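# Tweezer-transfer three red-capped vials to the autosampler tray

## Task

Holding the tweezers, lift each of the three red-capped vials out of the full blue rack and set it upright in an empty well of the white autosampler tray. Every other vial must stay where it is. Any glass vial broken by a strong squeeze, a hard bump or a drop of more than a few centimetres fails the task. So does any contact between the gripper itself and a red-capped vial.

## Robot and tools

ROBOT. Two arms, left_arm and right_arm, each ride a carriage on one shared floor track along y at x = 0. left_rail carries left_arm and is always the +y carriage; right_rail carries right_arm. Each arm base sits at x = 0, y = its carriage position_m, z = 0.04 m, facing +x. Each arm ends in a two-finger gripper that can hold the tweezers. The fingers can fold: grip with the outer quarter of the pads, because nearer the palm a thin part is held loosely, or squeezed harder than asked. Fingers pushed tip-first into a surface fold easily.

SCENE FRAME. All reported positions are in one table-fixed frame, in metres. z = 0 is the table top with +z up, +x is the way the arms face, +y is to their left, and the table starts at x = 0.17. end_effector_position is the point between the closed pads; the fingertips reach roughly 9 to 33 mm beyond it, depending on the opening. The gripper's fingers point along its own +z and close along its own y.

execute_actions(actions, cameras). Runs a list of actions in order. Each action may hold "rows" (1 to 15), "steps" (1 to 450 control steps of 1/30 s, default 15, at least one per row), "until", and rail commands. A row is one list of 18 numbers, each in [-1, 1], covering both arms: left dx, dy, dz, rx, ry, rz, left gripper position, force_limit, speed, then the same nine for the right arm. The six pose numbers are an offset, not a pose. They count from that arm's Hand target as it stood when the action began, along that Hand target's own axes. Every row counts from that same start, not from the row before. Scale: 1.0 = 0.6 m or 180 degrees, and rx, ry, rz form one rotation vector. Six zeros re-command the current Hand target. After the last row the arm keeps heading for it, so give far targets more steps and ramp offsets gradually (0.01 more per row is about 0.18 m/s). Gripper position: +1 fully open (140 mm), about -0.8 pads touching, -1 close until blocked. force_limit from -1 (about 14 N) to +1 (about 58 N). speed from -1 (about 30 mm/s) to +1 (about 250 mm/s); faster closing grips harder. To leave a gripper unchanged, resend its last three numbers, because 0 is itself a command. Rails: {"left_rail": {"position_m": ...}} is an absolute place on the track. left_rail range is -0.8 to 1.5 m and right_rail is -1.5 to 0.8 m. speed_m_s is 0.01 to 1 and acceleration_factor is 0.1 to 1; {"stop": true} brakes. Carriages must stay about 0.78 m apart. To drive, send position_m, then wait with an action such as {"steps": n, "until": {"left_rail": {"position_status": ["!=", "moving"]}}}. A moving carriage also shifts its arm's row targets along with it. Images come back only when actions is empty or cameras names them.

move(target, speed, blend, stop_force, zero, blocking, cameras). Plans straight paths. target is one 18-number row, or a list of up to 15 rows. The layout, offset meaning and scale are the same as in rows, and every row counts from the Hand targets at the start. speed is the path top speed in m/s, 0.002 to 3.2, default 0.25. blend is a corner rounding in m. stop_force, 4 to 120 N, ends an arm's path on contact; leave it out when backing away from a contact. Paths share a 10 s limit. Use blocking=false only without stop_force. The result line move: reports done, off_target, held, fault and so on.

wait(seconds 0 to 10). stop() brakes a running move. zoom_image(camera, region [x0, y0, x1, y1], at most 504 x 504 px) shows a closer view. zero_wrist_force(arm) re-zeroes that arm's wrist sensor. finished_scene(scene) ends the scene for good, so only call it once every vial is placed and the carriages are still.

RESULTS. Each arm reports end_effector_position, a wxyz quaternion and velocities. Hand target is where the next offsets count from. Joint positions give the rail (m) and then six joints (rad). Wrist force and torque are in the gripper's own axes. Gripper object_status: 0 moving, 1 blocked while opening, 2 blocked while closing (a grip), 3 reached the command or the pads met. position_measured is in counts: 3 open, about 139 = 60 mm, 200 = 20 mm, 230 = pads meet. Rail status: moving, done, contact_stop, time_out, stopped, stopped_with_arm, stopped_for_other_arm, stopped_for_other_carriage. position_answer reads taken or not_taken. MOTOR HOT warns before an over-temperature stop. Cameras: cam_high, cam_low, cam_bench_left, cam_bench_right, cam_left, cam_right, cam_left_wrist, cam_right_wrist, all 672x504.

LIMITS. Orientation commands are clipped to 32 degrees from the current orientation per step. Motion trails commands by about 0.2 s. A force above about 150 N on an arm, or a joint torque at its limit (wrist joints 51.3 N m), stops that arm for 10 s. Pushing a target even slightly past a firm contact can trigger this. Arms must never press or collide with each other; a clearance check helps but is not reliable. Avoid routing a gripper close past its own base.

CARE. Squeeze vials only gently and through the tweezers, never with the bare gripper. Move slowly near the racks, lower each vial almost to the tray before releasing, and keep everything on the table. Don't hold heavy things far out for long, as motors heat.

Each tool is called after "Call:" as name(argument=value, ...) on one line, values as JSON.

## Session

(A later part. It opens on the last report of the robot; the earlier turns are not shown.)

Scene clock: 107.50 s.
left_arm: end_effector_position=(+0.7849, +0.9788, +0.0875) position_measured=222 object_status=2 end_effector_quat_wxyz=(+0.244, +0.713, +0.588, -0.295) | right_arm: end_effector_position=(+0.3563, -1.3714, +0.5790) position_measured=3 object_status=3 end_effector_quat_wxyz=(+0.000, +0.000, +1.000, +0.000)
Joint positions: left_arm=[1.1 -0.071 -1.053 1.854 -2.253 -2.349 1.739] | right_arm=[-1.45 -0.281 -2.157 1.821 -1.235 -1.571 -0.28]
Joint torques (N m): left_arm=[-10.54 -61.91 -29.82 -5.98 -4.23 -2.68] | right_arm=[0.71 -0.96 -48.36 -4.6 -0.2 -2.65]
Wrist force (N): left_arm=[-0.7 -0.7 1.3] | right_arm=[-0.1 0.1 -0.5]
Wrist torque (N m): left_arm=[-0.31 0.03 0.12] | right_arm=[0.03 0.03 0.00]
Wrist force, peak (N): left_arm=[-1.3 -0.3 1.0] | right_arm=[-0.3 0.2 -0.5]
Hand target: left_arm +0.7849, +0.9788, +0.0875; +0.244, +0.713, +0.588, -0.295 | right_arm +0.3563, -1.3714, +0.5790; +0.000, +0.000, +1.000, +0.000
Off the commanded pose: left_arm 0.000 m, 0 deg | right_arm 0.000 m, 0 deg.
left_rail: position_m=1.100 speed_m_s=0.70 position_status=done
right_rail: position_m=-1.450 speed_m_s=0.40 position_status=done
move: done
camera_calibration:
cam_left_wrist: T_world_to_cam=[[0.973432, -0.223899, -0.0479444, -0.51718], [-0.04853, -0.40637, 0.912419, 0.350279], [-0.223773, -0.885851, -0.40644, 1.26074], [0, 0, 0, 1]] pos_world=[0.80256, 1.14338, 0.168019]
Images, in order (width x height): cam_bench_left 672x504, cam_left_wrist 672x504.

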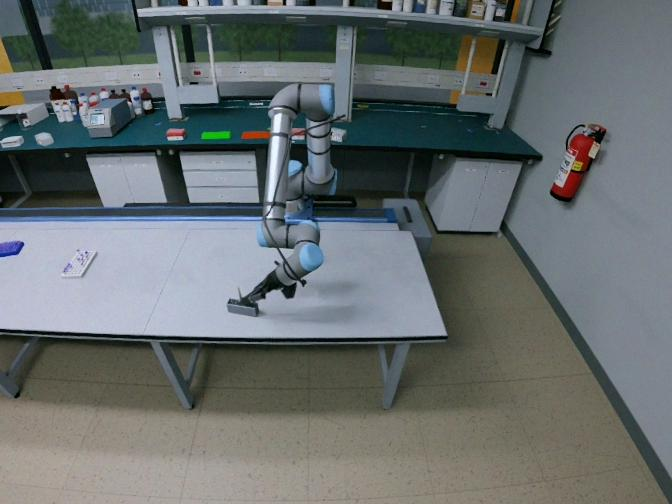

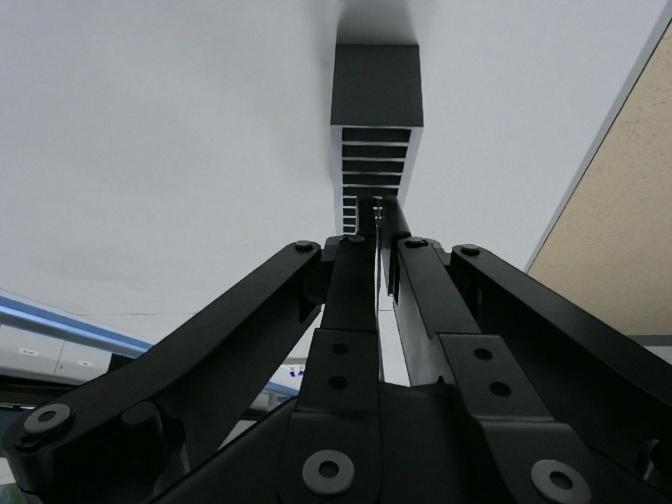

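Call:
execute_actions(actions=[{"rows":[[0,0,0,0,0,0,-0.6,-1,-1,0,0,0,0,0,0,1,1,1]],"steps":20},{"rows":[[0,0,0,0,0,0,-0.4,-1,-1,0,0,0,0,0,0,1,1,1]],"steps":20},{"rows":[[0,0,0,0,0,0,0.1,-1,0,0,0,0,0,0,0,1,1,1]],"steps":20}], cameras=["cam_left_wrist","cam_bench_left"])

Call:
zoom_image(camera="cam_bench_left", region=[200, 250, 290, 330])

Scene clock: 111.93 s.
left_arm: end_effector_position=(+0.7849, +0.9788, +0.0875) position_measured=117 object_status=3 end_effector_quat_wxyz=(+0.244, +0.713, +0.588, -0.295) | right_arm: end_effector_position=(+0.3563, -1.3714, +0.5790) position_measured=3 object_status=3 end_effector_quat_wxyz=(+0.000, +0.000, +1.000, +0.000)
Joint positions: left_arm=[1.1 -0.071 -1.053 1.854 -2.253 -2.349 1.739] | right_arm=[-1.45 -0.281 -2.157 1.821 -1.235 -1.571 -0.28]
Joint torques (N m): left_arm=[-10.92 -62.17 -31.28 -5.84 -4.52 -2.53] | right_arm=[1.48 -0.39 -49.39 -4.89 -0.39 -2.63]
Wrist force (N): left_arm=[-0.1 -0.7 0.6] | right_arm=[-0.3 0.5 0.0]
Wrist torque (N m): left_arm=[-0.32 0.01 0.13] | right_arm=[0.12 0.07 -0.01]
Wrist force, peak (N): left_arm=[-0.7 -0.8 1.3] | right_arm=[-0.7 0.1 -0.2]
Hand target: left_arm +0.7849, +0.9788, +0.0875; +0.244, +0.713, +0.588, -0.295 | right_arm +0.3563, -1.3714, +0.5790; +0.000, +0.000, +1.000, +0.000
Off the commanded pose: left_arm 0.000 m, 0 deg | right_arm 0.000 m, 0 deg.
left_rail: position_m=1.100 speed_m_s=0.70 position_status=done
right_rail: position_m=-1.450 speed_m_s=0.40 position_status=done
camera_calibration:
cam_left_wrist: T_world_to_cam=[[0.973432, -0.223899, -0.0479444, -0.517185], [-0.04853, -0.40637, 0.912419, 0.350371], [-0.223773, -0.885851, -0.40644, 1.2607], [0, 0, 0, 1]] pos_world=[0.80256, 1.14338, 0.167919]
Images, in order (width x height): cam_bench_left 672x504, cam_left_wrist 672x504.

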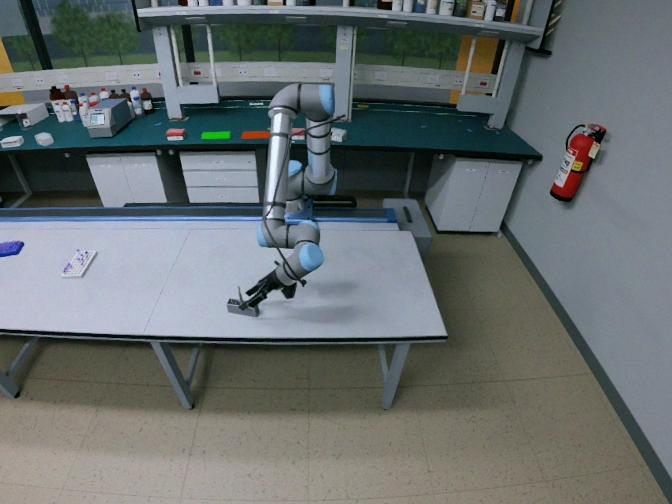

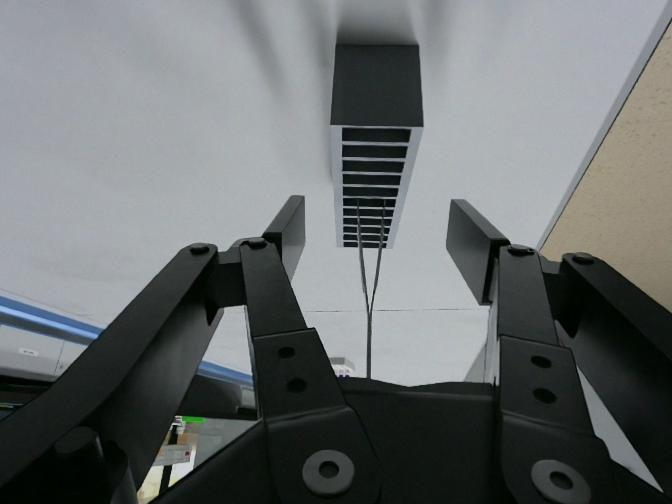

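Scaled by 5.600 from the camera's 672x504 image, which has a finer 960x720 frame.

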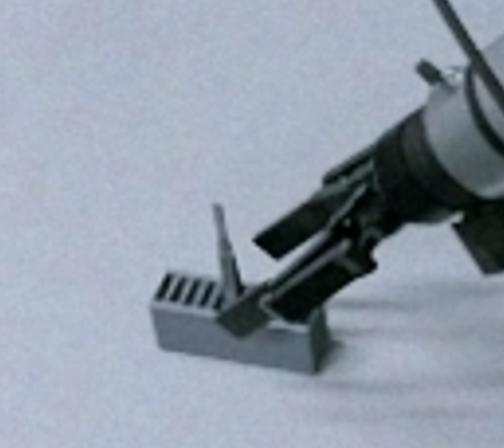

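Call:
move(target=[[0,0,-0.2,0,0,0,0.1,-1,0,0,0,0,0,0,0,1,1,1],[-0.2247,0,-0.2761,0,0.25,0,0.1,-1,0,0,0,0,0,0,0,1,1,1],[-0.227,-0.0022,-0.156,0,0.25,0,0.1,-1,0,0,0,0,0,0,0,1,1,1]], speed=[0.12,0.2,0.15], blend=[0.02,0.02,0], cameras=["cam_left_wrist"])

Call:
zoom_image(camera="cam_left_wrist", region=[330, 80, 420, 250])

Scene clock: 117.03 s.
left_arm: end_effector_position=(+0.7779, +0.9497, +0.2502) position_measured=117 object_status=3 end_effector_quat_wxyz=(+0.000, +0.771, +0.637, +0.000) | right_arm: end_effector_position=(+0.3563, -1.3714, +0.5790) position_measured=3 object_status=3 end_effector_quat_wxyz=(+0.000, +0.000, +1.000, +0.000)
Joint positions: left_arm=[1.1 -0.412 -1.358 1.77 -1.983 -1.571 1.349] | right_arm=[-1.45 -0.281 -2.157 1.821 -1.235 -1.571 -0.28]
Joint torques (N m): left_arm=[-11.72 -48.53 -40.51 -6.01 2.03 -2.46] | right_arm=[0.32 1.58 -49.14 -4.81 -0.81 -2.81]
Wrist force (N): left_arm=[0.0 0.1 0.4] | right_arm=[0.1 -0.2 0.2]
Wrist torque (N m): left_arm=[0.01 0.02 0.12] | right_arm=[-0.04 -0.02 0.00]
Wrist force, peak (N): left_arm=[-0.1 -0.5 2.6] | right_arm=[-0.1 0.4 -0.6]
Hand target: left_arm +0.7779, +0.9495, +0.2500; +0.000, +0.771, +0.637, +0.000 | right_arm +0.3563, -1.3714, +0.5790; +0.000, +0.000, +1.000, +0.000
Off the commanded pose: left_arm 0.000 m, 0 deg | right_arm 0.000 m, 0 deg.
left_rail: position_m=1.100 speed_m_s=0.70 position_status=done
right_rail: position_m=-1.450 speed_m_s=0.40 position_status=done
move: done
camera_calibration:
cam_left_wrist: T_world_to_cam=[[0.981818, -0.180488, -0.0588, -0.554143], [-0.14822, -0.922445, 0.356548, 0.896521], [-0.118592, -0.34135, -0.932425, 0.832165], [0, 0, 0, 1]] pos_world=[0.775639, 1.01103, 0.423694]
Images, in order (width x height): cam_left_wrist 672x504.

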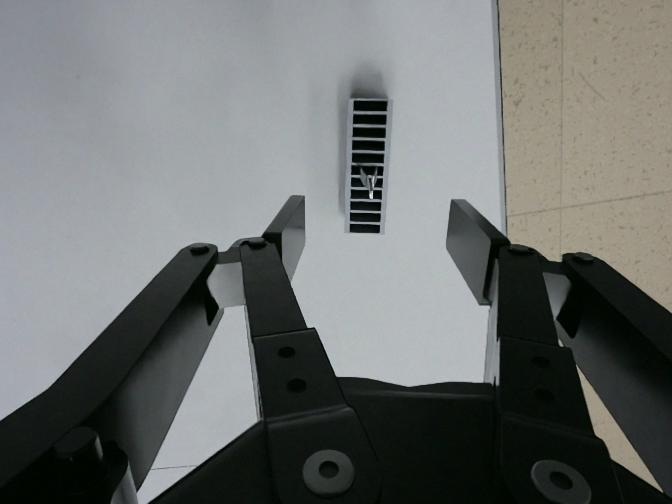

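Scaled by 2.965 from the camera's 672x504 image, which has a finer 960x720 frame.

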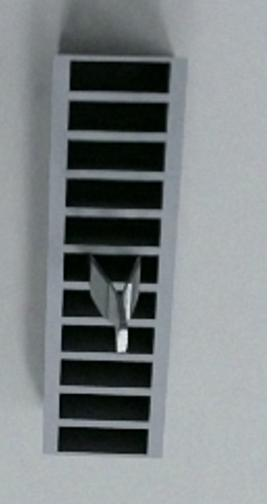

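Call:
move(target=[0,0,0.2448,0,0,0,-0.1,-1,0,0,0,0,0,0,0,1,1,1], speed=0.12)

Call:
execute_actions(actions=[{"rows":[[0,0,0,0,0,0,-0.55,-1,-1,0,0,0,0,0,0,1,1,1]],"steps":50}], cameras=["cam_left_wrist"])

Call:
zoom_image(camera="cam_left_wrist", region=[320, 170, 440, 300])

Scene clock: 119.70 s.
left_arm: end_effector_position=(+0.7779, +0.9494, +0.1033) position_measured=141 object_status=3 end_effector_quat_wxyz=(+0.000, +0.771, +0.637, +0.000) | right_arm: end_effector_position=(+0.3563, -1.3714, +0.5790) position_measured=3 object_status=3 end_effector_quat_wxyz=(+0.000, +0.000, +1.000, +0.000)
Joint positions: left_arm=[1.1 -0.413 -1.23 1.899 -2.239 -1.571 1.349] | right_arm=[-1.45 -0.281 -2.157 1.821 -1.235 -1.571 -0.28]
Joint torques (N m): left_arm=[4.23 -53.01 -35.56 -6.25 0.55 0.47] | right_arm=[1.32 0.37 -48.57 -4.84 -0.66 -2.88]
Wrist force (N): left_arm=[0.4 -0.5 0.4] | right_arm=[0.2 -0.1 -0.2]
Wrist torque (N m): left_arm=[-0.15 -0.08 0.18] | right_arm=[-0.03 -0.05 0.00]
Wrist force, peak (N): left_arm=[0.3 -0.6 1.0] | right_arm=[-0.4 0.3 0.4]
Hand target: left_arm +0.7779, +0.9495, +0.1032; +0.000, +0.771, +0.637, +0.000 | right_arm +0.3563, -1.3714, +0.5790; +0.000, +0.000, +1.000, +0.000
Off the commanded pose: left_arm 0.000 m, 0 deg | right_arm 0.000 m, 0 deg.
left_rail: position_m=1.100 speed_m_s=0.70 position_status=done
right_rail: position_m=-1.450 speed_m_s=0.40 position_status=done
move: done

Scene clock: 121.57 s.
left_arm: end_effector_position=(+0.7779, +0.9495, +0.1032) position_measured=199 object_status=3 end_effector_quat_wxyz=(+0.000, +0.771, +0.637, +0.000) | right_arm: end_effector_position=(+0.3563, -1.3714, +0.5790) position_measured=3 object_status=3 end_effector_quat_wxyz=(+0.000, +0.000, +1.000, +0.000)
Joint positions: left_arm=[1.1 -0.413 -1.23 1.899 -2.24 -1.571 1.349] | right_arm=[-1.45 -0.281 -2.157 1.821 -1.235 -1.571 -0.28]
Joint torques (N m): left_arm=[8.05 -51.5 -34.37 -6.24 1.95 1.81] | right_arm=[-2.52 -0.1 -48.4 -4.7 -0.57 -2.8]
Wrist force (N): left_arm=[0.1 -0.4 0.1] | right_arm=[-0.2 0.2 0.0]
Wrist torque (N m): left_arm=[-0.14 -0.03 0.18] | right_arm=[0.05 0.03 -0.01]
Wrist force, peak (N): left_arm=[0.7 -0.6 0.0] | right_arm=[-0.4 -0.1 -0.5]
Hand target: left_arm +0.7779, +0.9495, +0.1032; +0.000, +0.771, +0.637, +0.000 | right_arm +0.3563, -1.3714, +0.5790; +0.000, +0.000, +1.000, +0.000
Off the commanded pose: left_arm 0.000 m, 0 deg | right_arm 0.000 m, 0 deg.
left_rail: position_m=1.100 speed_m_s=0.70 position_status=done
right_rail: position_m=-1.450 speed_m_s=0.40 position_status=done
camera_calibration:
cam_left_wrist: T_world_to_cam=[[0.981828, -0.18046, -0.0587252, -0.562879], [-0.148233, -0.922481, 0.356448, 0.948823], [-0.118498, -0.341266, -0.932468, 0.694883], [0, 0, 0, 1]] pos_world=[0.775638, 1.01083, 0.276694]
Images, in order (width x height): cam_left_wrist 672x504.

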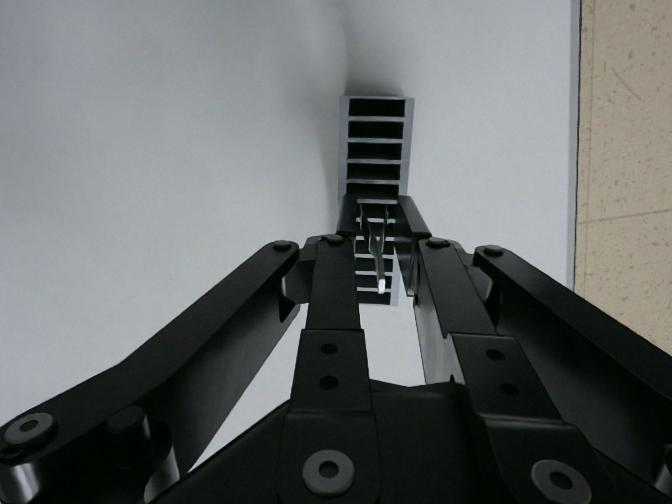

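Scaled by 3.877 from the camera's 672x504 image, which has a finer 960x720 frame.

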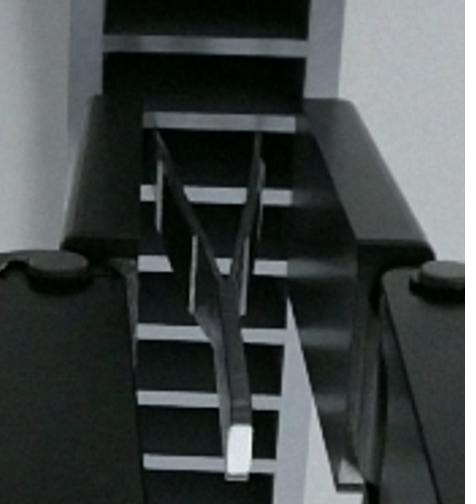

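Call:
execute_actions(actions=[{"rows":[[0,-0.0025,0,0,0,0,-0.56,-1,-1,0,0,0,0,0,0,1,1,1]],"steps":20},{"rows":[[0,0,0,0,0,0,-0.61,-1,-1,0,0,0,0,0,0,1,1,1]],"steps":20},{"rows":[[0,0,0,0,0,0,-0.65,-1,-1,0,0,0,0,0,0,1,1,1]],"steps":20}], cameras=["cam_left_wrist"])

Call:
zoom_image(camera="cam_left_wrist", region=[320, 170, 440, 300])

Scene clock: 124.33 s.
left_arm: end_effector_position=(+0.7764, +0.9498, +0.1032) position_measured=211 object_status=3 end_effector_quat_wxyz=(+0.000, +0.771, +0.637, +0.000) | right_arm: end_effector_position=(+0.3563, -1.3714, +0.5790) position_measured=3 object_status=3 end_effector_quat_wxyz=(+0.000, +0.000, +1.000, +0.000)
Joint positions: left_arm=[1.1 -0.413 -1.232 1.902 -2.241 -1.571 1.349] | right_arm=[-1.45 -0.281 -2.157 1.821 -1.235 -1.571 -0.28]
Joint torques (N m): left_arm=[-10.72 -84.37 -34.49 -6 1.98 -2.64] | right_arm=[0.23 -1.84 -48.44 -4.82 -0.77 -3.13]
Wrist force (N): left_arm=[0.4 -0.2 0.0] | right_arm=[-0.1 0.1 -0.1]
Wrist torque (N m): left_arm=[-0.09 -0.10 0.19] | right_arm=[0.03 0.01 -0.01]
Wrist force, peak (N): left_arm=[0.5 -0.8 0.6] | right_arm=[-0.2 0.3 -0.5]
Hand target: left_arm +0.7764, +0.9498, +0.1032; +0.000, +0.771, +0.637, +0.000 | right_arm +0.3563, -1.3714, +0.5790; +0.000, +0.000, +1.000, +0.000
Off the commanded pose: left_arm 0.000 m, 0 deg | right_arm 0.000 m, 0 deg.
left_rail: position_m=1.100 speed_m_s=0.70 position_status=done
right_rail: position_m=-1.450 speed_m_s=0.40 position_status=done
camera_calibration:
cam_left_wrist: T_world_to_cam=[[0.981828, -0.18046, -0.0587252, -0.56137], [-0.148233, -0.922481, 0.356448, 0.948785], [-0.118498, -0.341266, -0.932468, 0.694773], [0, 0, 0, 1]] pos_world=[0.774138, 1.01103, 0.276694]
Images, in order (width x height): cam_left_wrist 672x504.

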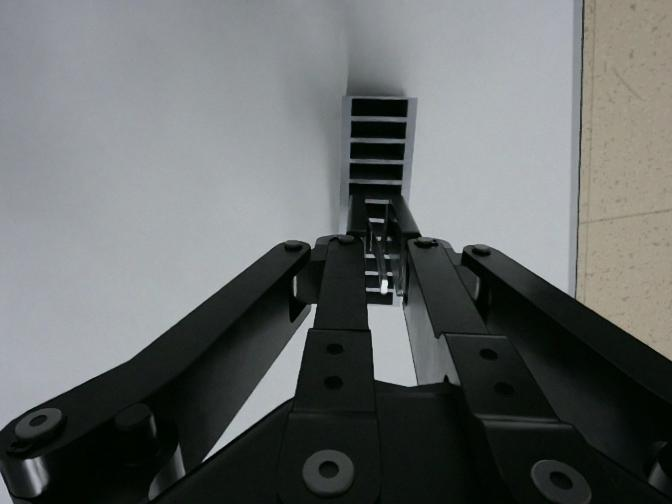

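Scaled by 3.877 from the camera's 672x504 image, which has a finer 960x720 frame.

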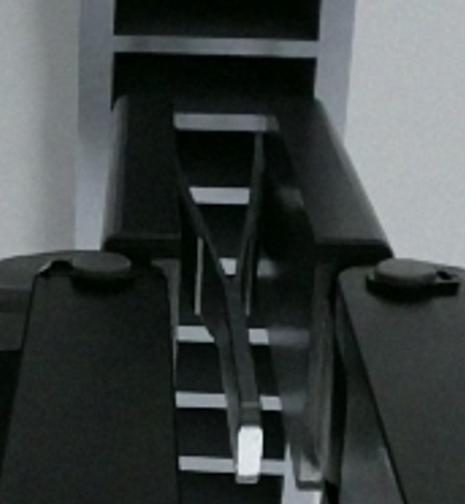

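Call:
execute_actions(actions=[{"rows":[[0,0,0,0,0,0,-0.68,-1,-1,0,0,0,0,0,0,1,1,1]],"steps":20},{"rows":[[0,0,0,0,0,0,-0.71,-1,-1,0,0,0,0,0,0,1,1,1]],"steps":25}])

Call:
move(target=[0,0,-0.2,0,0,0,-0.71,-1,-1,0,0,0,0,0,0,1,1,1], speed=0.1, cameras=["cam_left_wrist"])

Call:
zoom_image(camera="cam_left_wrist", region=[320, 170, 440, 300])

Scene clock: 127.67 s.
left_arm: end_effector_position=(+0.7764, +0.9498, +0.1032) position_measured=218 object_status=3 end_effector_quat_wxyz=(+0.000, +0.771, +0.637, +0.000) | right_arm: end_effector_position=(+0.3563, -1.3714, +0.5790) position_measured=3 object_status=3 end_effector_quat_wxyz=(+0.000, +0.000, +1.000, +0.000)
Joint positions: left_arm=[1.1 -0.413 -1.232 1.902 -2.241 -1.571 1.349] | right_arm=[-1.45 -0.281 -2.157 1.821 -1.235 -1.571 -0.28]
Joint torques (N m): left_arm=[-10.93 -84.53 -34.95 -5.26 1.99 -2.49] | right_arm=[1.35 -0.81 -48.54 -5.13 -0.27 -3.07]
Wrist force (N): left_arm=[0.0 -0.4 0.1] | right_arm=[-0.1 -0.1 -0.5]
Wrist torque (N m): left_arm=[-0.20 0.00 0.18] | right_arm=[-0.02 0.02 0.00]
Wrist force, peak (N): left_arm=[0.2 -0.7 -1.0] | right_arm=[-0.3 0.6 0.1]
Hand target: left_arm +0.7764, +0.9498, +0.1032; +0.000, +0.771, +0.637, +0.000 | right_arm +0.3563, -1.3714, +0.5790; +0.000, +0.000, +1.000, +0.000
Off the commanded pose: left_arm 0.000 m, 0 deg | right_arm 0.000 m, 0 deg.
left_rail: position_m=1.100 speed_m_s=0.70 position_status=done
right_rail: position_m=-1.450 speed_m_s=0.40 position_status=done

Scene clock: 129.43 s.
left_arm: end_effector_position=(+0.7764, +0.9498, +0.2230) position_measured=218 object_status=3 end_effector_quat_wxyz=(+0.000, +0.771, +0.637, +0.000) | right_arm: end_effector_position=(+0.3563, -1.3714, +0.5790) position_measured=3 object_status=3 end_effector_quat_wxyz=(+0.000, +0.000, +1.000, +0.000)
Joint positions: left_arm=[1.1 -0.413 -1.341 1.801 -2.031 -1.571 1.349] | right_arm=[-1.45 -0.281 -2.157 1.821 -1.235 -1.571 -0.28]
Joint torques (N m): left_arm=[3.9 -78.59 -56.06 -2.47 1.28 0.45] | right_arm=[0.01 0.02 -48.48 -4.66 -0.47 -3.12]
Wrist force (N): left_arm=[0.2 0.2 0.7] | right_arm=[-0.1 0.3 -0.1]
Wrist torque (N m): left_arm=[0.03 -0.03 0.13] | right_arm=[0.06 0.01 0.00]
Wrist force, peak (N): left_arm=[0.6 -0.7 1.5] | right_arm=[0.0 0.2 0.5]
Hand target: left_arm +0.7764, +0.9498, +0.2232; +0.000, +0.771, +0.637, +0.000 | right_arm +0.3563, -1.3714, +0.5790; +0.000, +0.000, +1.000, +0.000
Off the commanded pose: left_arm 0.000 m, 0 deg | right_arm 0.000 m, 0 deg.
left_rail: position_m=1.100 speed_m_s=0.70 position_status=done
right_rail: position_m=-1.450 speed_m_s=0.40 position_status=done
move: done
camera_calibration:
cam_left_wrist: T_world_to_cam=[[0.98183, -0.180444, -0.0587317, -0.554333], [-0.148215, -0.922484, 0.356447, 0.906165], [-0.118498, -0.341266, -0.932468, 0.806517], [0, 0, 0, 1]] pos_world=[0.774138, 1.01113, 0.396494]
Images, in order (width x height): cam_left_wrist 672x504.

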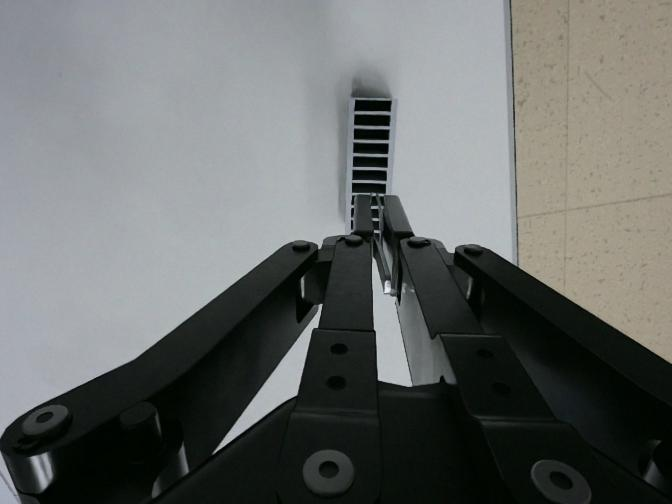

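Scaled by 3.877 from the camera's 672x504 image, which has a finer 960x720 frame.

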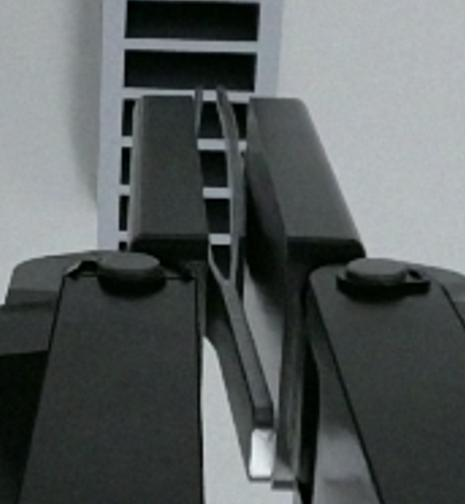

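Call:
move(target=[-0.4283,-0.4874,-0.0617,0,0,0.1086,-0.71,-1,-1,0,0,0,0,0,0,1,1,1], speed=0.25)

Call:
execute_actions(actions=[{"left_rail":{"position_m":-0.2,"speed_m_s":0.7,"acceleration_factor":0.3},"steps":180,"until":{"left_rail":{"position_status":["!=","moving"]}}}])

Call:
move(target=[0,0,0.1018,0,0,0,-0.68,-1,-1,0,0,0,0,0,0,1,1,1], speed=0.1, cameras=["cam_left_wrist"])

Call:
zoom_image(camera="cam_left_wrist", region=[330, 150, 420, 250])

Scene clock: 132.67 s.
left_arm: end_effector_position=(+0.4407, +0.7531, +0.2602) position_measured=218 object_status=3 end_effector_quat_wxyz=(+0.000, +0.868, +0.496, +0.000) | right_arm: end_effector_position=(+0.3563, -1.3714, +0.5790) position_measured=3 object_status=3 end_effector_quat_wxyz=(+0.000, +0.000, +1.000, +0.000)
Joint positions: left_arm=[1.1 -0.983 -1.757 2.156 -1.97 -1.571 1.12] | right_arm=[-1.45 -0.281 -2.157 1.821 -1.235 -1.571 -0.28]
Joint torques (N m): left_arm=[-11.87 -48.96 -40.62 -2.37 1.98 -2.42] | right_arm=[0.18 -0.7 -49.2 -4.78 -0.65 -3.32]
Wrist force (N): left_arm=[0.9 -0.4 0.6] | right_arm=[-0.2 0.3 0.0]
Wrist torque (N m): left_arm=[-0.15 -0.18 0.20] | right_arm=[0.07 0.04 -0.01]
Wrist force, peak (N): left_arm=[1.9 1.5 0.8] | right_arm=[-0.2 0.3 -0.6]
Hand target: left_arm +0.4405, +0.7530, +0.2603; +0.000, +0.868, +0.496, +0.000 | right_arm +0.3563, -1.3714, +0.5790; +0.000, +0.000, +1.000, +0.000
Off the commanded pose: left_arm 0.000 m, 0 deg | right_arm 0.000 m, 0 deg.
left_rail: position_m=1.100 speed_m_s=0.70 position_status=done
right_rail: position_m=-1.450 speed_m_s=0.40 position_status=done
move: done

Scene clock: 136.17 s.
left_arm: end_effector_position=(+0.4405, -0.5470, +0.2602) position_measured=218 object_status=3 end_effector_quat_wxyz=(+0.000, +0.868, +0.496, +0.000) | right_arm: end_effector_position=(+0.3563, -1.3714, +0.5790) position_measured=3 object_status=3 end_effector_quat_wxyz=(+0.000, +0.000, +1.000, +0.000)
Joint positions: left_arm=[-0.2 -0.983 -1.757 2.156 -1.97 -1.571 1.12] | right_arm=[-1.45 -0.281 -2.157 1.821 -1.235 -1.571 -0.28]
Joint torques (N m): left_arm=[9.6 -40.81 -51.51 -3.36 -0.3 -2.34] | right_arm=[0.84 -0.1 -48.44 -4.73 -0.55 -3.13]
Wrist force (N): left_arm=[0.4 -0.5 0.5] | right_arm=[-0.2 0.2 0.2]
Wrist torque (N m): left_arm=[-0.16 -0.08 0.20] | right_arm=[0.04 0.05 -0.01]
Wrist force, peak (N): left_arm=[2.1 -1.4 0.2] | right_arm=[-0.1 0.5 -0.2]
Hand target: left_arm +0.4405, -0.5470, +0.2603; +0.000, +0.868, +0.496, +0.000 | right_arm +0.3563, -1.3714, +0.5790; +0.000, +0.000, +1.000, +0.000
Tool commands: left_gripper/position=-0.71 left_gripper/force_limit=-1.0 left_gripper/speed=-1.0 right_gripper/position=+1.0 right_gripper/force_limit=+1.0 right_gripper/speed=+1.0
Off the commanded pose: left_arm 0.000 m, 0 deg | right_arm 0.000 m, 0 deg.
left_rail: position_m=-0.200 speed_m_s=0.70 position_status=done
right_rail: position_m=-1.450 speed_m_s=0.40 position_status=done

Scene clock: 137.37 s.
left_arm: end_effector_position=(+0.4405, -0.5471, +0.1993) position_measured=214 object_status=3 end_effector_quat_wxyz=(+0.000, +0.868, +0.496, +0.000) | right_arm: end_effector_position=(+0.3563, -1.3714, +0.5790) position_measured=3 object_status=3 end_effector_quat_wxyz=(+0.000, +0.000, +1.000, +0.000)
Joint positions: left_arm=[-0.2 -0.983 -1.702 2.231 -2.1 -1.571 1.12] | right_arm=[-1.45 -0.281 -2.157 1.821 -1.235 -1.571 -0.28]
Joint torques (N m): left_arm=[5.96 -18.49 -38.9 -7.08 -0.37 2.02] | right_arm=[-1.84 1.06 -48.69 -4.79 -0.43 -3.32]
Wrist force (N): left_arm=[0.6 -0.2 0.8] | right_arm=[0.0 -0.2 0.0]
Wrist torque (N m): left_arm=[-0.09 -0.12 0.19] | right_arm=[-0.05 0.01 -0.01]
Wrist force, peak (N): left_arm=[0.3 -0.5 1.5] | right_arm=[-0.2 0.5 0.1]
Hand target: left_arm +0.4405, -0.5470, +0.1992; +0.000, +0.868, +0.496, +0.000 | right_arm +0.3563, -1.3714, +0.5790; +0.000, +0.000, +1.000, +0.000
Off the commanded pose: left_arm 0.000 m, 0 deg | right_arm 0.000 m, 0 deg.
left_rail: position_m=-0.200 speed_m_s=0.70 position_status=done
right_rail: position_m=-1.450 speed_m_s=0.40 position_status=done
move: done
camera_calibration:
cam_left_wrist: T_world_to_cam=[[0.864827, -0.498627, -0.0586917, -0.618562], [-0.448401, -0.819673, 0.356472, -0.32759], [-0.225855, -0.281969, -0.932461, 0.313495], [0, 0, 0, 1]] pos_world=[0.458862, -0.488553, 0.372794]
Images, in order (width x height): cam_left_wrist 672x504.

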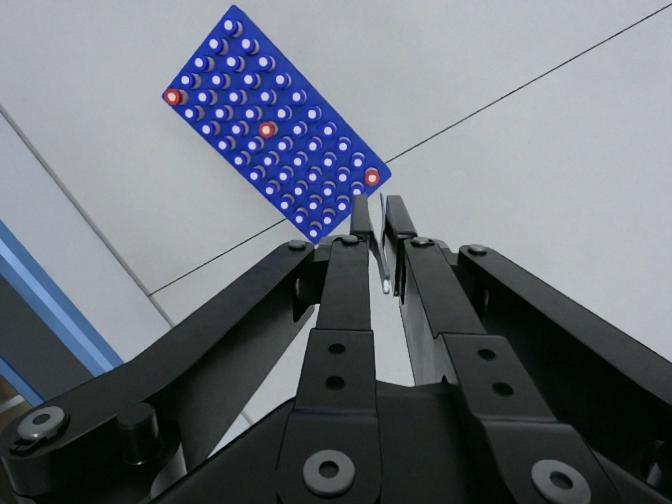

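Scaled by 5.040 from the camera's 672x504 image, which has a finer 960x720 frame.

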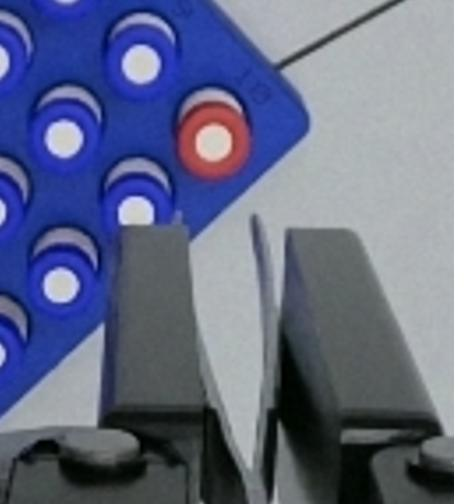

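Call:
move(target=[-0.0003,0.0008,0.0833,0,0,0,-0.68,-1,-1,0,0,0,0,0,0,1,1,1], speed=0.06)

Call:
execute_actions(actions=[{"rows":[[0,0,0,0,0,0,-0.66,-1,-1,0,0,0,0,0,0,1,1,1]],"steps":15}], cameras=["cam_left_wrist"])

Call:
zoom_image(camera="cam_left_wrist", region=[350, 175, 395, 215])

Scene clock: 140.40 s.
left_arm: end_effector_position=(+0.4408, -0.5475, +0.1493) position_measured=214 object_status=3 end_effector_quat_wxyz=(+0.000, +0.868, +0.496, +0.000) | right_arm: end_effector_position=(+0.3563, -1.3714, +0.5790) position_measured=3 object_status=3 end_effector_quat_wxyz=(+0.000, +0.000, +1.000, +0.000)
Joint positions: left_arm=[-0.2 -0.983 -1.643 2.284 -2.212 -1.571 1.12] | right_arm=[-1.45 -0.281 -2.157 1.821 -1.235 -1.571 -0.281]
Joint torques (N m): left_arm=[12.94 -19.38 -35.3 -6.38 0.14 2.14] | right_arm=[-1.3 -0.19 -49.2 -4.39 -0.66 -3.18]
Wrist force (N): left_arm=[0.7 0.0 0.5] | right_arm=[0.0 0.1 -0.1]
Wrist torque (N m): left_arm=[-0.02 -0.14 0.14] | right_arm=[0.02 0.00 -0.01]
Wrist force, peak (N): left_arm=[0.5 0.0 1.4] | right_arm=[-0.2 0.5 -0.4]
Hand target: left_arm +0.4408, -0.5474, +0.1492; +0.000, +0.868, +0.496, +0.000 | right_arm +0.3563, -1.3714, +0.5790; +0.000, +0.000, +1.000, +0.000
Off the commanded pose: left_arm 0.000 m, 0 deg | right_arm 0.000 m, 0 deg.
left_rail: position_m=-0.200 speed_m_s=0.70 position_status=done
right_rail: position_m=-1.450 speed_m_s=0.40 position_status=done
move: done

Scene clock: 141.10 s.
left_arm: end_effector_position=(+0.4408, -0.5474, +0.1492) position_measured=213 object_status=3 end_effector_quat_wxyz=(+0.000, +0.868, +0.496, +0.000) | right_arm: end_effector_position=(+0.3563, -1.3714, +0.5790) position_measured=3 object_status=3 end_effector_quat_wxyz=(+0.000, +0.000, +1.000, +0.000)
Joint positions: left_arm=[-0.2 -0.983 -1.643 2.285 -2.213 -1.571 1.12] | right_arm=[-1.45 -0.281 -2.157 1.821 -1.235 -1.571 -0.281]
Joint torques (N m): left_arm=[12.54 -19.87 -35.17 -6.3 -0.03 2.18] | right_arm=[0.28 -1.62 -48.69 -4.6 -0.65 -3.42]
Wrist force (N): left_arm=[0.6 0.1 0.8] | right_arm=[0.1 -0.3 -0.1]
Wrist torque (N m): left_arm=[0.02 -0.12 0.14] | right_arm=[-0.07 -0.03 0.00]
Wrist force, peak (N): left_arm=[0.7 0.1 0.9] | right_arm=[-0.4 0.2 -0.2]
Hand target: left_arm +0.4408, -0.5474, +0.1492; +0.000, +0.868, +0.496, +0.000 | right_arm +0.3563, -1.3714, +0.5790; +0.000, +0.000, +1.000, +0.000
Off the commanded pose: left_arm 0.000 m, 0 deg | right_arm 0.000 m, 0 deg.
left_rail: position_m=-0.200 speed_m_s=0.70 position_status=done
right_rail: position_m=-1.450 speed_m_s=0.40 position_status=done
camera_calibration:
cam_left_wrist: T_world_to_cam=[[0.864827, -0.498627, -0.0586917, -0.621962], [-0.448401, -0.819673, 0.356472, -0.309924], [-0.225855, -0.281969, -0.932461, 0.266734], [0, 0, 0, 1]] pos_world=[0.459162, -0.488953, 0.322694]
Images, in order (width x height): cam_left_wrist 672x504.

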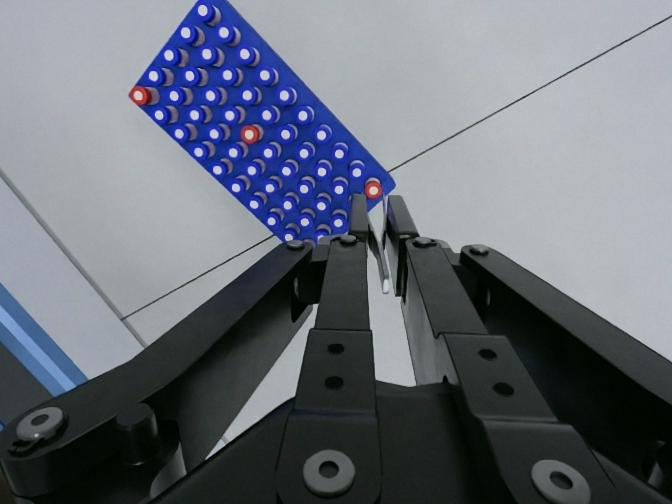

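Scaled by 11.200 from the camera's 672x504 image, which has a finer 960x720 frame.

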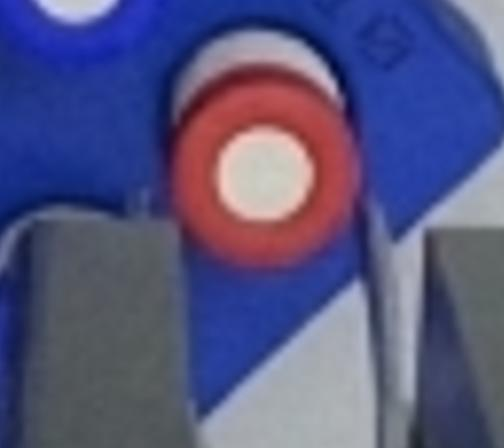

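Call:
move(target=[-0.0007,0.0012,0,0,0,0,-0.66,-1,-1,0,0,0,0,0,0,1,1,1], speed=0.02, cameras=["cam_left_wrist"])

Call:
zoom_image(camera="cam_left_wrist", region=[350, 175, 395, 215])

Scene clock: 142.83 s.
left_arm: end_effector_position=(+0.4413, -0.5481, +0.1492) position_measured=213 object_status=3 end_effector_quat_wxyz=(+0.000, +0.868, +0.496, +0.000) | right_arm: end_effector_position=(+0.3563, -1.3714, +0.5790) position_measured=3 object_status=3 end_effector_quat_wxyz=(+0.000, +0.000, +1.000, +0.000)
Joint positions: left_arm=[-0.2 -0.983 -1.642 2.283 -2.213 -1.571 1.12] | right_arm=[-1.45 -0.281 -2.157 1.821 -1.235 -1.571 -0.281]
Joint torques (N m): left_arm=[-6.86 -20.65 -52.53 -6.05 -0.07 -2.2] | right_arm=[1.59 0.09 -48.81 -4.63 -0.39 -3.3]
Wrist force (N): left_arm=[0.3 0.0 0.6] | right_arm=[-0.2 0.0 0.3]
Wrist torque (N m): left_arm=[-0.01 -0.05 0.14] | right_arm=[0.01 0.05 0.00]
Wrist force, peak (N): left_arm=[0.9 -0.2 1.1] | right_arm=[-0.2 0.0 0.5]
Hand target: left_arm +0.4413, -0.5482, +0.1492; +0.000, +0.868, +0.496, +0.000 | right_arm +0.3563, -1.3714, +0.5790; +0.000, +0.000, +1.000, +0.000
Off the commanded pose: left_arm 0.000 m, 0 deg | right_arm 0.000 m, 0 deg.
left_rail: position_m=-0.200 speed_m_s=0.70 position_status=done
right_rail: position_m=-1.450 speed_m_s=0.40 position_status=done
move: done
camera_calibration:
cam_left_wrist: T_world_to_cam=[[0.864827, -0.498627, -0.0586917, -0.622607], [-0.448401, -0.819673, 0.356472, -0.310237], [-0.225855, -0.281969, -0.932461, 0.266655], [0, 0, 0, 1]] pos_world=[0.459562, -0.489553, 0.322694]
Images, in order (width x height): cam_left_wrist 672x504.

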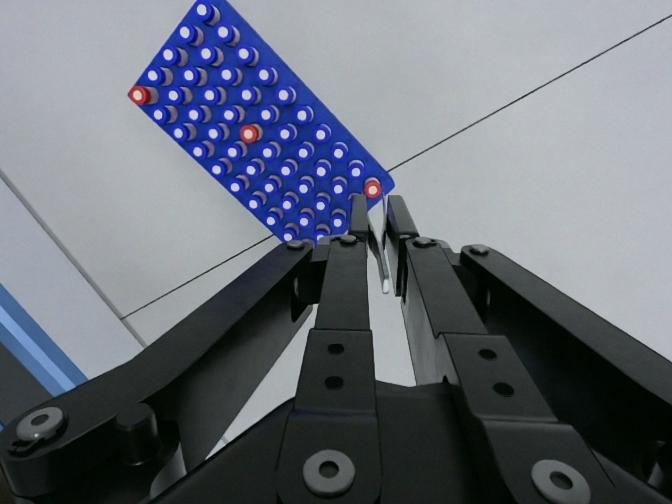

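Scaled by 11.200 from the camera's 672x504 image, which has a finer 960x720 frame.

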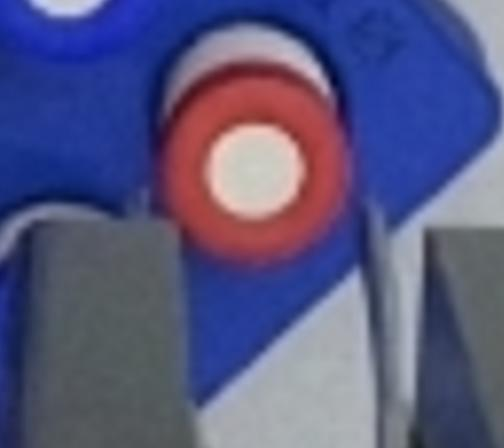

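Call:
move(target=[0,0,0.0287,0,0,0,-0.66,-1,-1,0,0,0,0,0,0,1,1,1], speed=0.02, stop_force=4, cameras=["cam_left_wrist"])

Call:
zoom_image(camera="cam_left_wrist", region=[350, 175, 395, 215])

Scene clock: 145.30 s.
left_arm: end_effector_position=(+0.4413, -0.5482, +0.1320) position_measured=213 object_status=3 end_effector_quat_wxyz=(+0.000, +0.868, +0.496, +0.000) | right_arm: end_effector_position=(+0.3563, -1.3714, +0.5790) position_measured=3 object_status=3 end_effector_quat_wxyz=(+0.000, +0.000, +1.000, +0.000)
Joint positions: left_arm=[-0.2 -0.983 -1.619 2.3 -2.253 -1.571 1.12] | right_arm=[-1.45 -0.281 -2.157 1.821 -1.235 -1.571 -0.281]
Joint torques (N m): left_arm=[-6.81 -21.17 -33.95 -6.12 -0.04 -1.74] | right_arm=[2.07 0.54 -48.57 -4.77 -0.57 -3.31]
Wrist force (N): left_arm=[0.7 -0.1 0.7] | right_arm=[0.0 0.0 0.0]
Wrist torque (N m): left_arm=[-0.02 -0.14 0.15] | right_arm=[0.01 0.01 0.00]
Wrist force, peak (N): left_arm=[0.9 0.0 1.3] | right_arm=[-0.2 0.1 0.5]
Hand target: left_arm +0.4413, -0.5482, +0.1320; +0.000, +0.868, +0.496, +0.000 | right_arm +0.3563, -1.3714, +0.5790; +0.000, +0.000, +1.000, +0.000
Off the commanded pose: left_arm 0.000 m, 0 deg | right_arm 0.000 m, 0 deg.
left_rail: position_m=-0.200 speed_m_s=0.70 position_status=done
right_rail: position_m=-1.450 speed_m_s=0.40 position_status=done
move: done
camera_calibration:
cam_left_wrist: T_world_to_cam=[[0.864827, -0.498627, -0.0586917, -0.623666], [-0.448401, -0.819673, 0.356472, -0.304187], [-0.225855, -0.281969, -0.932461, 0.250588], [0, 0, 0, 1]] pos_world=[0.459562, -0.489653, 0.305494]
Images, in order (width x height): cam_left_wrist 672x504.

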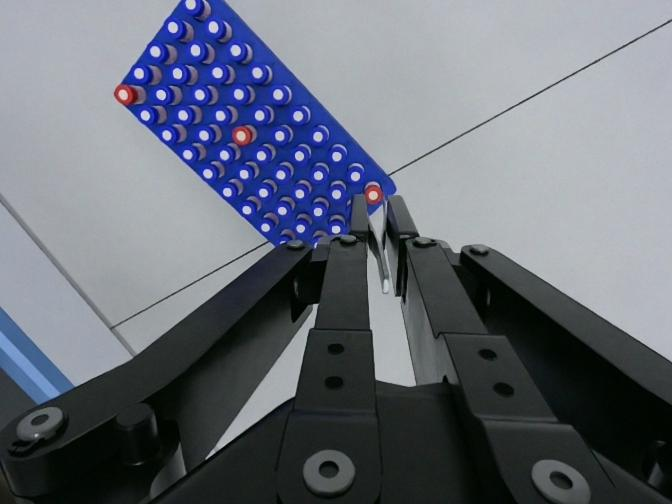

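Scaled by 11.200 from the camera's 672x504 image, which has a finer 960x720 frame.

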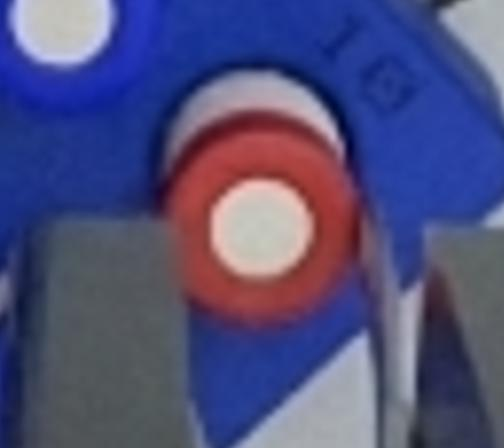

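Call:
execute_actions(actions=[{"rows":[[0,0,0,0,0,0,-0.67,-1,-1,0,0,0,0,0,0,1,1,1]],"steps":15},{"rows":[[0,0,0,0,0,0,-0.69,-1,-1,0,0,0,0,0,0,1,1,1]],"steps":15},{"rows":[[0,0,0,0,0,0,-0.71,-1,-1,0,0,0,0,0,0,1,1,1]],"steps":20}])

Call:
move(target=[0,0,-0.1117,0,0,0,-0.71,-1,-1,0,0,0,0,0,0,1,1,1], speed=0.05, cameras=["cam_left_wrist"])

Call:
zoom_image(camera="cam_left_wrist", region=[330, 130, 420, 230])

Scene clock: 147.90 s.
left_arm: end_effector_position=(+0.4412, -0.5482, +0.1320) position_measured=218 object_status=3 end_effector_quat_wxyz=(+0.000, +0.868, +0.496, +0.000) | right_arm: end_effector_position=(+0.3563, -1.3714, +0.5790) position_measured=3 object_status=3 end_effector_quat_wxyz=(+0.000, +0.000, +1.000, +0.000)
Joint positions: left_arm=[-0.2 -0.983 -1.619 2.3 -2.253 -1.571 1.12] | right_arm=[-1.45 -0.281 -2.157 1.821 -1.235 -1.571 -0.281]
Joint torques (N m): left_arm=[0.97 -21.05 -33.83 -6.26 -0.11 0.55] | right_arm=[0.54 0.8 -49.14 -4.74 -0.54 -3.68]
Wrist force (N): left_arm=[0.6 0.0 0.9] | right_arm=[-0.5 -0.2 0.0]
Wrist torque (N m): left_arm=[0.00 -0.12 0.14] | right_arm=[-0.03 0.10 -0.01]
Wrist force, peak (N): left_arm=[1.1 0.0 1.1] | right_arm=[-0.5 0.1 -0.6]
Hand target: left_arm +0.4413, -0.5482, +0.1320; +0.000, +0.868, +0.496, +0.000 | right_arm +0.3563, -1.3714, +0.5790; +0.000, +0.000, +1.000, +0.000
Off the commanded pose: left_arm 0.000 m, 0 deg | right_arm 0.000 m, 0 deg.
left_rail: position_m=-0.200 speed_m_s=0.70 position_status=done
right_rail: position_m=-1.450 speed_m_s=0.40 position_status=done

Scene clock: 149.73 s.
left_arm: end_effector_position=(+0.4413, -0.5481, +0.1988) position_measured=218 object_status=3 end_effector_quat_wxyz=(+0.000, +0.868, +0.496, +0.000) | right_arm: end_effector_position=(+0.3563, -1.3714, +0.5790) position_measured=3 object_status=3 end_effector_quat_wxyz=(+0.000, +0.000, +1.000, +0.000)
Joint positions: left_arm=[-0.2 -0.983 -1.699 2.229 -2.101 -1.571 1.12] | right_arm=[-1.45 -0.281 -2.157 1.821 -1.235 -1.571 -0.281]
Joint torques (N m): left_arm=[1.62 -51.26 -55.12 -2.05 -0.65 0.2] | right_arm=[1.61 -2.12 -48.28 -4.85 -0.46 -3.38]
Wrist force (N): left_arm=[0.4 -0.4 0.7] | right_arm=[0.0 0.0 0.0]
Wrist torque (N m): left_arm=[-0.14 -0.07 0.16] | right_arm=[0.01 -0.01 -0.01]
Wrist force, peak (N): left_arm=[0.9 -0.1 1.5] | right_arm=[-0.6 0.0 -0.3]
Hand target: left_arm +0.4413, -0.5482, +0.1990; +0.000, +0.868, +0.496, +0.000 | right_arm +0.3563, -1.3714, +0.5790; +0.000, +0.000, +1.000, +0.000
Off the commanded pose: left_arm 0.000 m, 0 deg | right_arm 0.000 m, 0 deg.
left_rail: position_m=-0.200 speed_m_s=0.70 position_status=done
right_rail: position_m=-1.450 speed_m_s=0.40 position_status=done
move: done
camera_calibration:
cam_left_wrist: T_world_to_cam=[[0.864827, -0.498627, -0.0586917, -0.619832], [-0.448401, -0.819673, 0.356472, -0.327955], [-0.225855, -0.281969, -0.932461, 0.312899], [0, 0, 0, 1]] pos_world=[0.459662, -0.489653, 0.372294]
Images, in order (width x height): cam_left_wrist 672x504.

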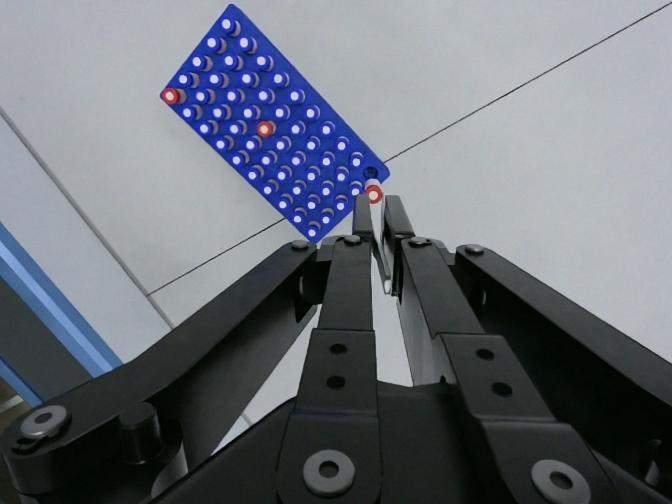

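Scaled by 5.040 from the camera's 672x504 image, which has a finer 960x720 frame.

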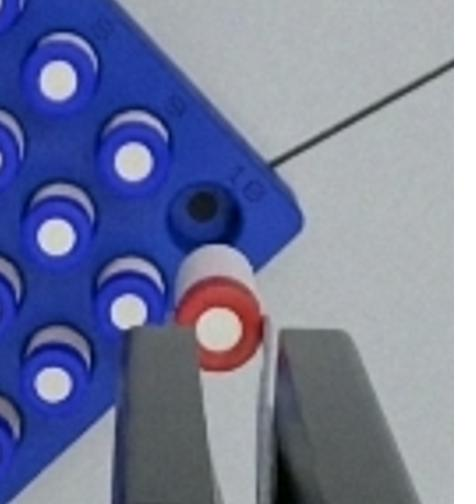

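Call:
move(target=[0.817,-0.4808,0,0,0,0,-0.71,-1,-1,0,0,0,0,0,0,1,1,1], speed=0.18, cameras=["cam_left_wrist"])

Call:
zoom_image(camera="cam_left_wrist", region=[330, 130, 420, 230])

Scene clock: 156.13 s.
left_arm: end_effector_position=(+0.4413, +0.0205, +0.1989) position_measured=218 object_status=3 end_effector_quat_wxyz=(+0.000, +0.868, +0.496, +0.000) | right_arm: end_effector_position=(+0.3563, -1.3714, +0.5790) position_measured=3 object_status=3 end_effector_quat_wxyz=(+0.000, +0.000, +1.000, +0.000)
Joint positions: left_arm=[-0.2 0.103 -1.836 2.333 -2.068 -1.571 2.206] | right_arm=[-1.45 -0.281 -2.157 1.821 -1.235 -1.571 -0.281]
Joint torques (N m): left_arm=[14.26 -8.66 -55.71 -6.33 -2.29 2.32] | right_arm=[0.23 0.87 -48.97 -4.76 -0.73 -3.2]
Wrist force (N): left_arm=[0.5 -0.4 0.5] | right_arm=[-0.2 -0.1 0.1]
Wrist torque (N m): left_arm=[-0.11 -0.08 0.01] | right_arm=[-0.03 0.04 -0.01]
Wrist force, peak (N): left_arm=[1.7 -1.1 0.7] | right_arm=[-0.5 -0.1 0.5]
Hand target: left_arm +0.4413, +0.0206, +0.1989; +0.000, +0.868, +0.496, +0.000 | right_arm +0.3563, -1.3714, +0.5790; +0.000, +0.000, +1.000, +0.000
Off the commanded pose: left_arm 0.000 m, 0 deg | right_arm 0.000 m, 0 deg.
left_rail: position_m=-0.200 speed_m_s=0.70 position_status=done
right_rail: position_m=-1.450 speed_m_s=0.40 position_status=done
move: done
camera_calibration:
cam_left_wrist: T_world_to_cam=[[0.86485, -0.498586, -0.0587094, -0.336264], [-0.448358, -0.819698, 0.356469, 0.138141], [-0.225855, -0.281969, -0.932461, 0.473348], [0, 0, 0, 1]] pos_world=[0.459662, 0.079047, 0.372394]
Images, in order (width x height): cam_left_wrist 672x504.

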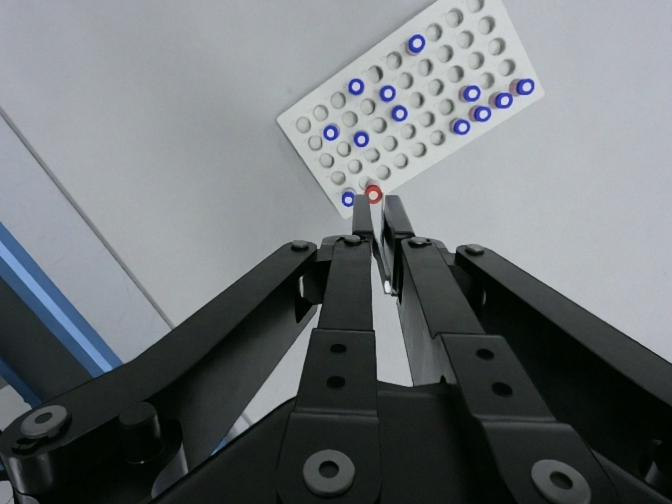

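Scaled by 5.040 from the camera's 672x504 image, which has a finer 960x720 frame.

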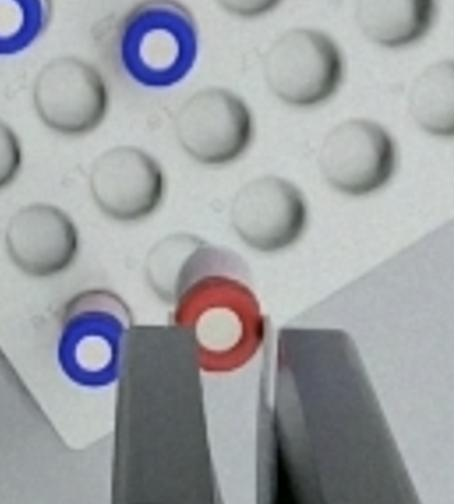

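Call:
move(target=[[-0.0008,0.0192,0,0,0,0,-0.71,-1,-1,0,0,0,0,0,0,1,1,1],[-0.0008,0.0192,0.0833,0,0,0,-0.71,-1,-1,0,0,0,0,0,0,1,1,1]], speed=0.06, stop_force=5, cameras=["cam_left_wrist"])

Call:
zoom_image(camera="cam_left_wrist", region=[355, 170, 395, 214])

Call:
zoom_image(camera="cam_left_wrist", region=[330, 130, 420, 230])

Scene clock: 159.53 s.
left_arm: end_effector_position=(+0.4510, +0.0144, +0.1489) position_measured=218 object_status=3 end_effector_quat_wxyz=(+0.000, +0.868, +0.496, +0.000) | right_arm: end_effector_position=(+0.3563, -1.3714, +0.5790) position_measured=3 object_status=3 end_effector_quat_wxyz=(+0.000, +0.000, +1.000, +0.000)
Joint positions: left_arm=[-0.2 0.088 -1.762 2.384 -2.192 -1.571 2.19] | right_arm=[-1.45 -0.281 -2.157 1.821 -1.235 -1.571 -0.281]
Joint torques (N m): left_arm=[11.62 -12.11 -36.73 -6.41 -0.86 2.09] | right_arm=[1.64 0.21 -48.98 -4.65 -0.64 -3.46]
Wrist force (N): left_arm=[0.7 -0.5 0.4] | right_arm=[0.0 0.1 -0.4]
Wrist torque (N m): left_arm=[-0.18 -0.14 0.17] | right_arm=[0.03 -0.02 0.00]
Wrist force, peak (N): left_arm=[0.8 -0.9 1.3] | right_arm=[-0.3 0.2 -0.4]
Hand target: left_arm +0.4510, +0.0144, +0.1489; +0.000, +0.868, +0.496, +0.000 | right_arm +0.3563, -1.3714, +0.5790; +0.000, +0.000, +1.000, +0.000
Off the commanded pose: left_arm 0.000 m, 0 deg | right_arm 0.000 m, 0 deg.
left_rail: position_m=-0.200 speed_m_s=0.70 position_status=done
right_rail: position_m=-1.450 speed_m_s=0.40 position_status=done
move: done
camera_calibration:
cam_left_wrist: T_world_to_cam=[[0.864827, -0.498627, -0.0586917, -0.350672], [-0.448401, -0.819673, 0.356472, 0.155249], [-0.225855, -0.281969, -0.932461, 0.427168], [0, 0, 0, 1]] pos_world=[0.469362, 0.0728471, 0.322394]
Images, in order (width x height): cam_left_wrist 672x504.

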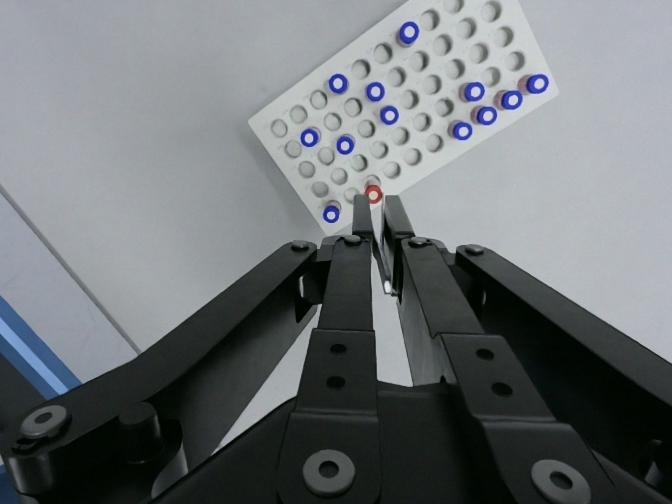

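Scaled by 11.455 from the camera's 672x504 image, which has a finer 960x720 frame.

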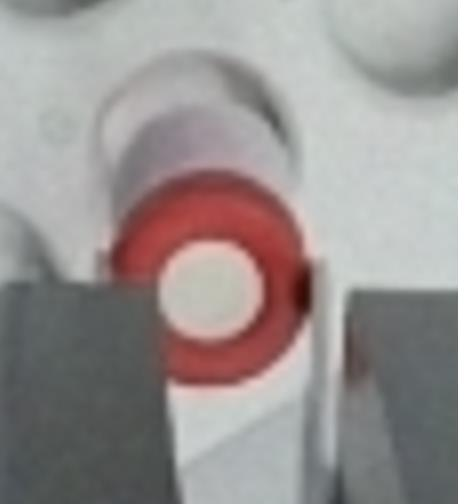

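Scaled by 5.040 from the camera's 672x504 image, which has a finer 960x720 frame.

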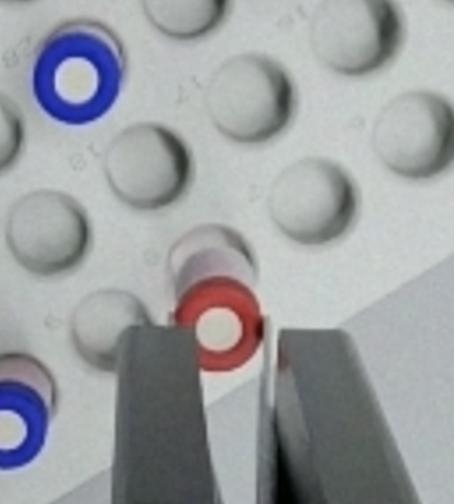

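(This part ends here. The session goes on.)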